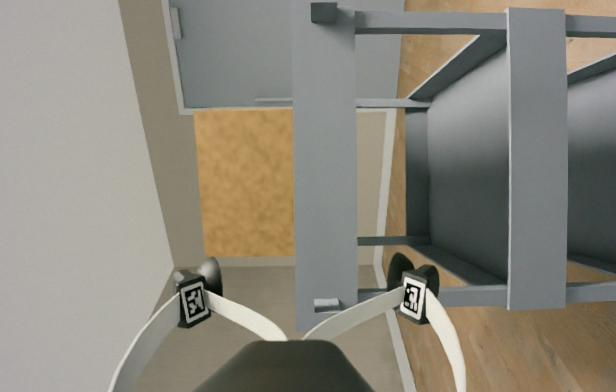

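Request:
move(blocking=false, r2={"base":{"translate_m":0.29,"strafe_m":-0.04},"pace":"slow","contact_limits":{"translate_m":0.3}}, r1={"base":{"rotate_rad":1.39},"joints":{"wrist_yaw_rad":0}})

Request:
wait(seconds=4, cameras=[])

Request:
wait(seconds=3, cameras=["r2_head_camera","r1_head_camera","r2_wrist_camera","r1_head_left_camera"])

Scene clock: 112.17 s.
move: r1 moving; r2 moving
r1.base_odometry: x=-1.200 y=+1.284 heading=+2.752
r1.turned_by_wheels: +0.252
r1.turned_by_imu: +0.253
r1.base_tilt: forward=-1.6 right=+1.3
r1.lidar_m: 1.24 0.83 0.83 0.85 1.01 2.22 2.59 2.18 2.02 2.08 2.25 2.16
r1.base_status: rotate_rad moving
r1.joint_positions: lift_m=+0.500 arm_m=+0.000 wrist_yaw_rad=+2.607 wrist_pitch_rad=+0.002 wrist_roll_rad=+0.000 gripper_m=-0.019
r1.joint_status: wrist_yaw_rad moving
r1.measured_speeds: translate_m=+0.000 strafe_m=+0.000 rotate_rad=+0.972 lift_m=+0.000 arm_m=+0.000 wrist_yaw_rad=-1.821 wrist_pitch_rad=+0.000 wrist_roll_rad=+0.000
r1.motor_effort: lift_m=+24(24) arm_m=-4(4) wheel_0=-7(9) wheel_1=-5(9) wheel_2=-5(7)
r1.servo_current: wrist_yaw_rad=72(111) wrist_pitch_rad=46(46) wrist_roll_rad=39(59) gripper_m=46(52)
r1.hand_pose: x=-0.0327 y=+0.2221 z=+0.6772 quat_wxyz=(+0.264, -0.001, +0.000, +0.965) (m; r1's base frame)
r1.wrist_depth_mm: - - - - - - - / - - - - - - 878 / - - - - - - 878 / - - - - - - 842 / - - - - - - 842 / - - - 198 179 - 842 / 1708 1618 179 183 154 - -
r2.base_odometry: x=-0.827 y=+0.088 heading=-2.435
r2.turned_by_wheels: +0.000
r2.turned_by_imu: +0.001
r2.base_tilt: forward=-0.7 right=+0.1
r2.lidar_m: 0.69 2.87 2.65 2.76 2.24 2.07 2.17 2.17 2.06 2.10 2.73 0.73
r2.base_status: translate_m moving; strafe_m moving
r2.joint_positions: lift_m=+0.680 arm_m=+0.000 wrist_yaw_rad=+0.003 wrist_pitch_rad=+0.001 wrist_roll_rad=+1.568 gripper_m=+0.100
r2.joint_status: not commanded
r2.measured_speeds: translate_m=+0.048 strafe_m=-0.007 rotate_rad=+0.000 lift_m=+0.000 arm_m=+0.000 wrist_yaw_rad=+0.000 wrist_pitch_rad=+0.000 wrist_roll_rad=+0.000
r2.motor_effort: lift_m=+21(21) arm_m=-4(4) wheel_0=+6(7) wheel_1=+4(7) wheel_2=-11(11)
r2.servo_current: wrist_yaw_rad=39(52) wrist_pitch_rad=39(46) wrist_roll_rad=59(59) gripper_m=52(52)
r2.contact_limits: translate_m 0.3
r2.hand_pose: x=+0.4596 y=-0.0866 z=+0.8576 quat_wxyz=(+0.708, +0.706, +0.001, +0.001) (m; r2's base frame)
r2.wrist_depth_mm: - - - 521 - 661 521 / - - - 525 - 768 525 / - - 741 525 - - 525 / - - 768 530 - - 530 / - - 798 530 1138 - 535 / - - 193 473 194 539 1078 / - - - - - 1863 1160
pictures: none

Scene clock: 114.07 s.
earlier move: r1 done; r2 moving
r1.base_odometry: x=-1.200 y=+1.284 heading=-2.393
r1.turned_by_wheels: +1.138
r1.turned_by_imu: +1.144
r1.base_tilt: forward=-1.6 right=+1.3
r1.lidar_m: 0.82 0.87 1.09 2.52 2.61 2.12 2.00 2.13 2.28 2.20 1.11 0.84
r1.base_status: done
r1.joint_positions: lift_m=+0.500 arm_m=+0.000 wrist_yaw_rad=+0.003 wrist_pitch_rad=+0.002 wrist_roll_rad=+0.000 gripper_m=-0.019
r1.joint_status: all done
r1.measured_speeds: all 0
r1.motor_effort: lift_m=+24(24) arm_m=-3(4) wheel_0=-2(9) wheel_1=+0(9) wheel_2=-1(8)
r1.servo_current: wrist_yaw_rad=46(117) wrist_pitch_rad=39(52) wrist_roll_rad=39(65) gripper_m=59(59)
r1.hand_pose: x=+0.4595 y=-0.0867 z=+0.6772 quat_wxyz=(+1.000, +0.000, +0.001, +0.001) (m; r1's base frame)
r1.wrist_depth_mm: - - - - 627 559 - / - - - - 627 559 - / - - - - 640 569 - / - - - - - 564 - / - - - - - 569 - / - - 183 199 170 569 - / - 133 163 146 144 - -
r2.base_odometry: x=-0.977 y=-0.008 heading=-2.435
r2.turned_by_wheels: +0.000
r2.turned_by_imu: +0.000
r2.base_tilt: forward=-0.7 right=+0.1
r2.lidar_m: 0.52 2.83 2.61 2.69 2.41 2.25 2.33 2.23 2.10 2.17 2.82 0.53
r2.base_status: translate_m moving; strafe_m moving
r2.joint_positions: lift_m=+0.680 arm_m=+0.000 wrist_yaw_rad=+0.003 wrist_pitch_rad=+0.001 wrist_roll_rad=+1.568 gripper_m=+0.100
r2.joint_status: not commanded
r2.measured_speeds: translate_m=+0.099 strafe_m=-0.015 rotate_rad=+0.001 lift_m=+0.000 arm_m=+0.000 wrist_yaw_rad=+0.000 wrist_pitch_rad=+0.000 wrist_roll_rad=+0.000
r2.motor_effort: lift_m=+21(21) arm_m=-4(4) wheel_0=+5(10) wheel_1=+4(7) wheel_2=-8(11)
r2.servo_current: wrist_yaw_rad=46(59) wrist_pitch_rad=39(46) wrist_roll_rad=52(59) gripper_m=59(59)
r2.contact_limits: translate_m 0.3
r2.hand_pose: x=+0.4596 y=-0.0866 z=+0.8576 quat_wxyz=(+0.708, +0.706, +0.001, +0.001) (m; r2's base frame)
r2.wrist_depth_mm: - - - 355 - 1756 - / - - - 357 - 854 - / - - 569 355 - - - / - - 580 357 - - - / - - 597 362 362 - - / - - 195 303 192 - - / - - - - - 394 392
wait: 1.90 of 4 s (r1 has come to rest)
pictures: none
No camera images: "cameras" was empty.

Scene clock: 115.87 s.
earlier move: r2 done
r1.base_odometry: x=-1.200 y=+1.284 heading=-2.393
r1.turned_by_wheels: +0.000
r1.turned_by_imu: +0.000
r1.base_tilt: forward=-1.6 right=+1.3
r1.lidar_m: 0.82 0.86 1.07 2.51 2.62 2.11 2.00 2.14 2.27 2.18 1.11 0.82
r1.base_status: done
r1.joint_positions: lift_m=+0.500 arm_m=+0.000 wrist_yaw_rad=+0.003 wrist_pitch_rad=+0.002 wrist_roll_rad=+0.000 gripper_m=-0.019
r1.joint_status: all done
r1.measured_speeds: all 0
r1.motor_effort: lift_m=+24(24) arm_m=-2(4) wheel_0=-3(9) wheel_1=+0(9) wheel_2=-1(8)
r1.servo_current: wrist_yaw_rad=59(117) wrist_pitch_rad=52(52) wrist_roll_rad=52(65) gripper_m=52(59)
r1.hand_pose: x=+0.4595 y=-0.0867 z=+0.6772 quat_wxyz=(+1.000, +0.000, +0.001, +0.001) (m; r1's base frame)
r1.wrist_depth_mm: - - - - 627 559 - / - - - - 634 559 - / - - - - 640 564 - / - - - - - 564 - / - - - - - 574 - / - - 183 198 170 574 - / - 133 163 146 144 - -
r2.base_odometry: x=-1.063 y=-0.063 heading=-2.435
r2.turned_by_wheels: +0.000
r2.turned_by_imu: +0.000
r2.base_tilt: forward=-0.6 right=+0.0
r2.lidar_m: 0.41 2.76 2.59 2.61 2.52 2.35 2.41 2.31 2.13 2.19 2.86 0.44
r2.base_status: done
r2.joint_positions: lift_m=+0.680 arm_m=+0.000 wrist_yaw_rad=+0.003 wrist_pitch_rad=+0.001 wrist_roll_rad=+1.568 gripper_m=+0.100
r2.joint_status: not commanded
r2.measured_speeds: all 0
r2.motor_effort: lift_m=+21(21) arm_m=-4(4) wheel_0=+5(10) wheel_1=+4(7) wheel_2=-5(11)
r2.servo_current: wrist_yaw_rad=52(59) wrist_pitch_rad=39(46) wrist_roll_rad=52(59) gripper_m=52(59)
r2.contact_limits: translate_m 0.3
r2.hand_pose: x=+0.4596 y=-0.0866 z=+0.8576 quat_wxyz=(+0.708, +0.706, +0.001, +0.001) (m; r2's base frame)
r2.wrist_depth_mm: - - - 251 251 1708 - / - - - 251 252 759 - / - 466 459 252 253 842 - / - - 477 195 254 854 - / - - 492 196 254 866 - / - - 195 196 193 - - / - - - - - 1863 504
wait: 1.80 of 3 s (r2 has come to rest)
pictures: r1_head_camera, r1_head_left_camera, r2_head_camera, r2_wrist_camera
Images, in order (width x height): r1_head_camera 420x560, r1_head_left_camera 420x672, r2_head_camera 420x560, r2_wrist_camera 616x392.

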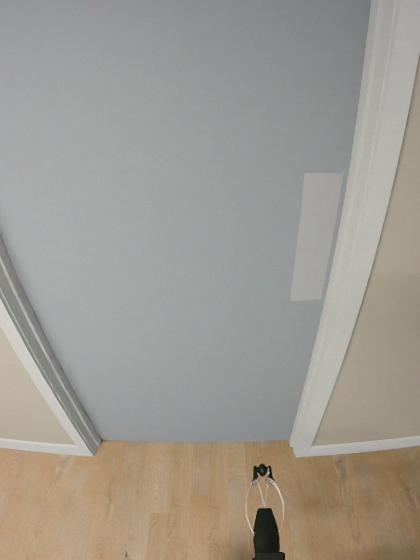

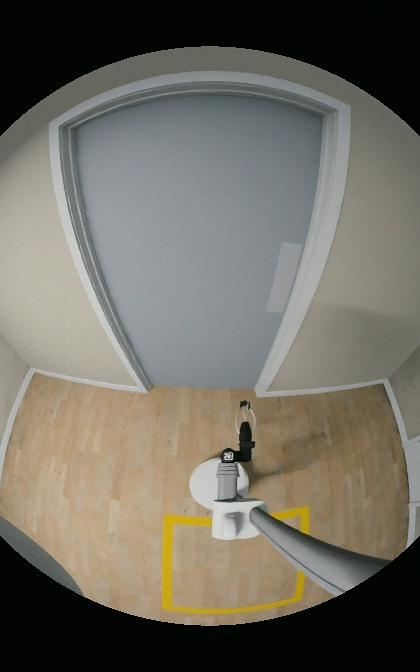

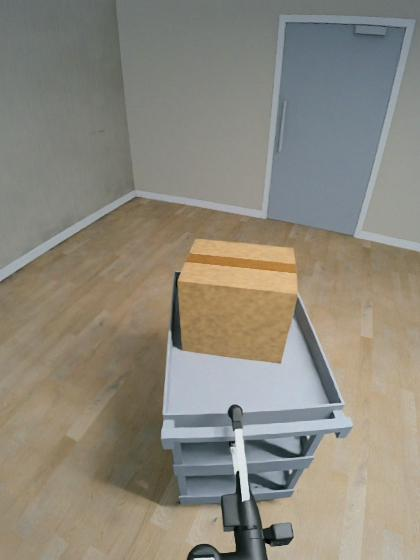

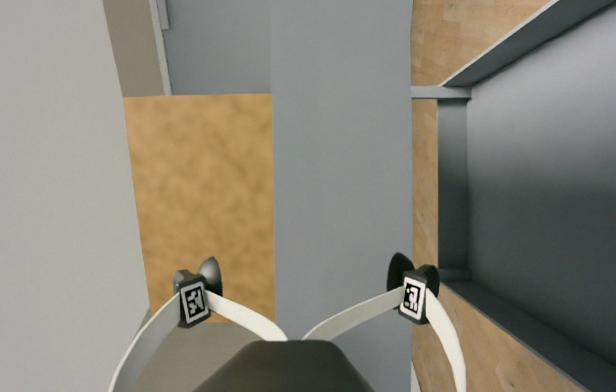

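Request:
move(blocking=false, r2={"base":{"translate_m":0.03,"strafe_m":-0.01},"pace":"slow","contact_limits":{"translate_m":0.3}})

Request:
wait(seconds=3, cameras=[])

Request:
move(blocking=false, r2={"joints":{"gripper_m":-0.015}}, r1={"joints":{"arm_m":0.25},"pace":"slow","contact_limits":{"arm_m":0.6}})

Request:
wait(seconds=2, cameras=[])

Request:
wait(seconds=2, cameras=["r1_head_camera","r2_head_camera"])

Scene clock: 128.90 s.
move: r2 moving
r1: as last shown
r1.lidar_m: 0.82 0.88 1.09 2.52 2.61 2.11 2.01 2.10 2.30 2.20 1.13 0.82
r1.motor_effort: lift_m=+24(24) arm_m=-2(2) wheel_0=-2(3) wheel_1=+0(1) wheel_2=-1(1)
r1.servo_current: wrist_yaw_rad=52(59) wrist_pitch_rad=39(46) wrist_roll_rad=59(65) gripper_m=46(59)
r1.wrist_depth_mm: - - - - 621 559 - / - - - - 627 559 - / - - - - 634 574 - / - - - - - 564 - / - - - - - 574 - / - - 183 199 171 574 - / - 132 163 147 144 - -
r2.base_odometry: x=-1.075 y=-0.068 heading=-2.434
r2.turned_by_wheels: +0.000
r2.turned_by_imu: +0.001
r2.base_tilt: forward=-0.7 right=+0.1
r2.lidar_m: 0.40 2.79 2.59 2.64 2.54 2.36 2.41 2.29 2.13 2.19 2.86 0.44
r2.base_status: translate_m moving; strafe_m moving
r2.joint_positions: lift_m=+0.680 arm_m=+0.000 wrist_yaw_rad=+0.003 wrist_pitch_rad=+0.001 wrist_roll_rad=+1.568 gripper_m=+0.100
r2.joint_status: not commanded
r2.measured_speeds: translate_m=+0.048 strafe_m=-0.016 rotate_rad=+0.003 lift_m=+0.000 arm_m=+0.000 wrist_yaw_rad=+0.000 wrist_pitch_rad=+0.000 wrist_roll_rad=+0.005
r2.motor_effort: lift_m=+21(21) arm_m=-4(4) wheel_0=+7(10) wheel_1=+6(6) wheel_2=-10(10)
r2.servo_current: wrist_yaw_rad=59(59) wrist_pitch_rad=39(46) wrist_roll_rad=52(52) gripper_m=52(52)
r2.contact_limits: translate_m 0.3
r2.hand_pose: x=+0.4596 y=-0.0866 z=+0.8576 quat_wxyz=(+0.708, +0.706, +0.001, +0.001) (m; r2's base frame)
r2.wrist_depth_mm: - - - 181 239 1661 - / - - - 181 240 778 - / - 452 449 182 242 842 - / - 477 466 183 243 842 - / - - 480 185 244 831 - / - - 195 185 194 - - / - - - - - 1756 480
pictures: none

Scene clock: 129.77 s.
earlier move: r2 done
r1.base_odometry: x=-1.200 y=+1.284 heading=-2.393
r1.turned_by_wheels: +0.000
r1.turned_by_imu: +0.000
r1.base_tilt: forward=-1.6 right=+1.3
r1.lidar_m: 0.83 0.87 1.06 2.52 2.62 2.11 2.00 2.12 2.29 2.19 1.11 0.83
r1.base_status: not commanded
r1.joint_positions: lift_m=+0.500 arm_m=+0.000 wrist_yaw_rad=+0.003 wrist_pitch_rad=+0.002 wrist_roll_rad=+0.000 gripper_m=-0.019
r1.joint_status: not commanded
r1.measured_speeds: all 0
r1.motor_effort: lift_m=+24(24) arm_m=-1(2) wheel_0=-3(3) wheel_1=+0(1) wheel_2=-1(1)
r1.servo_current: wrist_yaw_rad=52(65) wrist_pitch_rad=46(52) wrist_roll_rad=59(65) gripper_m=52(59)
r1.hand_pose: x=+0.4595 y=-0.0867 z=+0.6772 quat_wxyz=(+1.000, +0.000, +0.001, +0.001) (m; r1's base frame)
r1.wrist_depth_mm: - - - - 627 559 - / - - - - 627 559 - / - - - - 634 569 - / - - - - - 569 - / - - - - - 569 - / - - 183 198 170 580 - / - 132 163 146 144 - -
r2.base_odometry: x=-1.092 y=-0.075 heading=-2.434
r2.turned_by_wheels: +0.000
r2.turned_by_imu: +0.000
r2.base_tilt: forward=-0.7 right=+0.1
r2.lidar_m: 0.39 2.76 2.58 2.67 2.53 2.39 2.43 2.29 2.14 2.22 2.87 0.45
r2.base_status: done
r2.joint_positions: lift_m=+0.680 arm_m=+0.000 wrist_yaw_rad=-0.001 wrist_pitch_rad=+0.001 wrist_roll_rad=+1.569 gripper_m=+0.100
r2.joint_status: not commanded
r2.measured_speeds: all 0
r2.motor_effort: lift_m=+21(21) arm_m=+4(4) wheel_0=+6(11) wheel_1=+5(8) wheel_2=-9(13)
r2.servo_current: wrist_yaw_rad=39(65) wrist_pitch_rad=39(46) wrist_roll_rad=46(59) gripper_m=52(59)
r2.contact_limits: translate_m 0.3
r2.hand_pose: x=+0.4592 y=-0.0876 z=+0.8576 quat_wxyz=(+0.708, +0.706, +0.000, -0.001) (m; r2's base frame)
r2.wrist_depth_mm: - - - 185 245 1708 - / - - - 185 243 798 - / - 455 449 185 244 842 - / - 466 462 184 245 842 - / - - 477 185 244 842 - / - - 195 183 190 - - / - - - - 243 1708 500
wait: 0.87 of 3 s (r2 has come to rest)
pictures: none
No camera images: "cameras" was empty.

Scene clock: 130.27 s.
move: r1 moving; r2 moving
r1.base_odometry: x=-1.200 y=+1.284 heading=-2.393
r1.turned_by_wheels: +0.000
r1.turned_by_imu: +0.000
r1.base_tilt: forward=-1.6 right=+1.3
r1.lidar_m: 0.84 0.88 1.08 2.52 2.61 2.11 2.01 2.10 2.28 2.19 1.10 0.83
r1.base_status: not commanded
r1.joint_positions: lift_m=+0.500 arm_m=+0.013 wrist_yaw_rad=+0.003 wrist_pitch_rad=+0.002 wrist_roll_rad=+0.000 gripper_m=-0.019
r1.joint_status: arm_m moving
r1.measured_speeds: translate_m=+0.000 strafe_m=+0.000 rotate_rad=+0.000 lift_m=+0.000 arm_m=+0.049 wrist_yaw_rad=+0.000 wrist_pitch_rad=+0.000 wrist_roll_rad=+0.000
r1.motor_effort: lift_m=+24(24) arm_m=+4(7) wheel_0=-2(3) wheel_1=+0(1) wheel_2=-1(1)
r1.servo_current: wrist_yaw_rad=39(65) wrist_pitch_rad=39(52) wrist_roll_rad=46(78) gripper_m=52(59)
r1.contact_limits: arm_m 0.6
r1.hand_pose: x=+0.4721 y=-0.0867 z=+0.6772 quat_wxyz=(+1.000, +0.000, +0.001, +0.001) (m; r1's base frame)
r1.wrist_depth_mm: - - - - 621 554 - / - - - - - 554 - / - - - - - 564 - / - - - - - 569 - / - - - - - 574 - / - - 183 198 170 580 - / - 132 163 146 144 - -
r2.base_odometry: x=-1.092 y=-0.075 heading=-2.434
r2.turned_by_wheels: +0.000
r2.turned_by_imu: +0.000
r2.base_tilt: forward=-0.7 right=+0.0
r2.lidar_m: 0.40 2.77 2.60 2.65 2.56 2.38 2.44 2.29 2.14 2.20 2.83 0.44
r2.base_status: not commanded
r2.joint_positions: lift_m=+0.680 arm_m=+0.000 wrist_yaw_rad=-0.001 wrist_pitch_rad=+0.001 wrist_roll_rad=+1.569 gripper_m=+0.083
r2.joint_status: gripper_m moving
r2.measured_speeds: translate_m=+0.000 strafe_m=+0.000 rotate_rad=+0.000 lift_m=+0.000 arm_m=+0.000 wrist_yaw_rad=+0.000 wrist_pitch_rad=+0.010 wrist_roll_rad=+0.000
r2.motor_effort: lift_m=+21(21) arm_m=+4(4) wheel_0=+6(6) wheel_1=+5(5) wheel_2=-9(9)
r2.servo_current: wrist_yaw_rad=39(59) wrist_pitch_rad=39(46) wrist_roll_rad=46(52) gripper_m=130(130)
r2.contact_limits: translate_m 0.3
r2.hand_pose: x=+0.4592 y=-0.0876 z=+0.8575 quat_wxyz=(+0.708, +0.706, +0.000, -0.001) (m; r2's base frame)
r2.wrist_depth_mm: - - - 185 246 1618 - / - - - 185 246 798 - / - 452 449 185 245 - - / - 462 466 185 245 842 - / - - 473 184 244 854 - / - - 196 183 190 - - / - - - - - 1708 469
pictures: none

Scene clock: 131.67 s.
earlier move: r1 moving; r2 done
r1.base_odometry: x=-1.200 y=+1.284 heading=-2.393
r1.turned_by_wheels: +0.000
r1.turned_by_imu: +0.000
r1.base_tilt: forward=-1.6 right=+1.3
r1.lidar_m: 0.82 0.89 1.09 2.51 2.60 2.13 2.02 2.11 2.25 2.20 1.14 0.82
r1.base_status: not commanded
r1.joint_positions: lift_m=+0.500 arm_m=+0.140 wrist_yaw_rad=+0.003 wrist_pitch_rad=+0.002 wrist_roll_rad=+0.000 gripper_m=-0.019
r1.joint_status: arm_m moving
r1.measured_speeds: translate_m=+0.000 strafe_m=+0.000 rotate_rad=+0.000 lift_m=+0.000 arm_m=+0.100 wrist_yaw_rad=+0.000 wrist_pitch_rad=+0.000 wrist_roll_rad=+0.000
r1.motor_effort: lift_m=+24(24) arm_m=+3(8) wheel_0=-2(3) wheel_1=+0(1) wheel_2=-1(1)
r1.servo_current: wrist_yaw_rad=39(65) wrist_pitch_rad=39(52) wrist_roll_rad=52(78) gripper_m=52(59)
r1.contact_limits: arm_m 0.6
r1.hand_pose: x=+0.5998 y=-0.0867 z=+0.6772 quat_wxyz=(+1.000, +0.000, +0.001, +0.001) (m; r1's base frame)
r1.wrist_depth_mm: 473 480 484 488 496 466 - / 477 480 488 492 492 462 - / 484 480 488 492 492 469 - / 484 484 488 492 496 469 - / 484 484 488 492 496 473 - / 484 488 488 198 500 477 - / 488 484 180 183 162 436 -
r2.base_odometry: x=-1.092 y=-0.075 heading=-2.434
r2.turned_by_wheels: +0.000
r2.turned_by_imu: +0.000
r2.base_tilt: forward=-0.7 right=+0.1
r2.lidar_m: 0.40 2.79 2.57 2.65 2.55 2.37 2.43 2.25 2.13 2.22 2.87 0.42
r2.base_status: not commanded
r2.joint_positions: lift_m=+0.680 arm_m=+0.000 wrist_yaw_rad=-0.001 wrist_pitch_rad=+0.003 wrist_roll_rad=+1.569 gripper_m=-0.014
r2.joint_status: all done
r2.measured_speeds: all 0
r2.motor_effort: lift_m=+21(21) arm_m=-4(4) wheel_0=+2(6) wheel_1=+3(5) wheel_2=+0(9)
r2.servo_current: wrist_yaw_rad=46(59) wrist_pitch_rad=39(46) wrist_roll_rad=46(65) gripper_m=111(228)
r2.contact_limits: translate_m 0.3
r2.hand_pose: x=+0.4592 y=-0.0876 z=+0.8570 quat_wxyz=(+0.708, +0.706, +0.001, -0.001) (m; r2's base frame)
r2.wrist_depth_mm: - - - 176 236 1708 - / - - - 236 236 820 - / - 445 439 177 236 842 - / - 462 455 236 237 842 - / - - 469 177 238 842 - / - - 189 178 181 - - / - - - - - 1756 477
wait: 1.40 of 2 s (r2 has come to rest)
pictures: none
No camera images: "cameras" was empty.

Scene clock: 133.53 s.
earlier move: r1 done
r1.base_odometry: x=-1.200 y=+1.284 heading=-2.393
r1.turned_by_wheels: +0.000
r1.turned_by_imu: +0.000
r1.base_tilt: forward=-1.6 right=+1.2
r1.lidar_m: 0.81 0.88 1.08 2.51 2.63 2.10 2.01 2.13 2.28 2.19 1.12 0.83
r1.base_status: not commanded
r1.joint_positions: lift_m=+0.500 arm_m=+0.250 wrist_yaw_rad=+0.003 wrist_pitch_rad=+0.002 wrist_roll_rad=+0.000 gripper_m=-0.019
r1.joint_status: all done
r1.measured_speeds: all 0
r1.motor_effort: lift_m=+24(24) arm_m=+5(8) wheel_0=-2(3) wheel_1=+0(1) wheel_2=-1(1)
r1.servo_current: wrist_yaw_rad=59(65) wrist_pitch_rad=39(52) wrist_roll_rad=52(78) gripper_m=52(59)
r1.contact_limits: arm_m 0.6
r1.hand_pose: x=+0.7094 y=-0.0867 z=+0.6772 quat_wxyz=(+1.000, +0.000, +0.001, +0.001) (m; r1's base frame)
r1.wrist_depth_mm: 368 373 377 377 379 379 347 / 368 373 373 377 379 384 349 / 370 375 377 377 379 382 351 / 373 377 379 382 382 387 353 / 373 377 379 379 382 384 357 / 375 379 377 199 382 384 357 / 379 377 180 379 179 387 353
r2.base_odometry: x=-1.092 y=-0.075 heading=-2.434
r2.turned_by_wheels: +0.000
r2.turned_by_imu: +0.000
r2.base_tilt: forward=-0.7 right=+0.0
r2.lidar_m: 0.39 2.75 2.58 2.64 2.56 2.38 2.47 2.27 2.13 2.19 2.86 0.45
r2.base_status: not commanded
r2.joint_positions: lift_m=+0.680 arm_m=+0.000 wrist_yaw_rad=-0.001 wrist_pitch_rad=+0.003 wrist_roll_rad=+1.569 gripper_m=-0.014
r2.joint_status: all done
r2.measured_speeds: all 0
r2.motor_effort: lift_m=+21(21) arm_m=-4(4) wheel_0=+2(6) wheel_1=+3(5) wheel_2=+0(9)
r2.servo_current: wrist_yaw_rad=46(59) wrist_pitch_rad=52(52) wrist_roll_rad=46(65) gripper_m=111(228)
r2.contact_limits: translate_m 0.3
r2.hand_pose: x=+0.4592 y=-0.0876 z=+0.8570 quat_wxyz=(+0.708, +0.706, +0.001, -0.001) (m; r2's base frame)
r2.wrist_depth_mm: - - - 177 236 1708 - / - - - 236 236 798 - / - 442 442 177 236 831 - / - 466 459 236 236 842 - / - - 477 177 237 842 - / - - 189 178 181 - - / - - - - - 1756 477
wait: 1.87 of 2 s (r1 has come to rest)
pictures: r1_head_camera, r2_head_camera
Images, in order (width x height): r1_head_camera 420x560, r2_head_camera 420x560.

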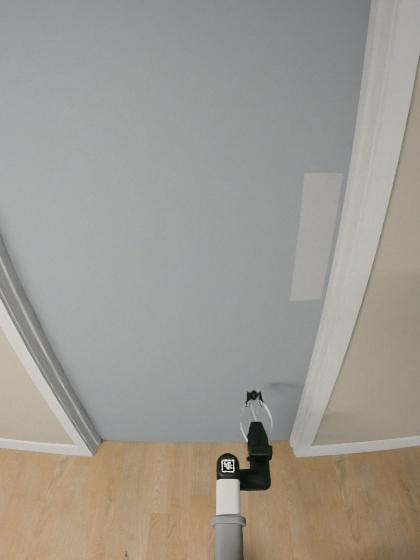

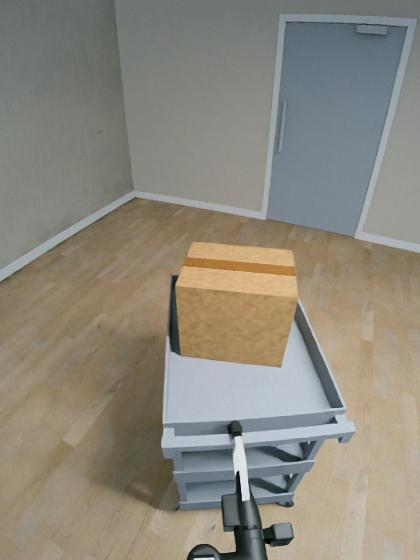

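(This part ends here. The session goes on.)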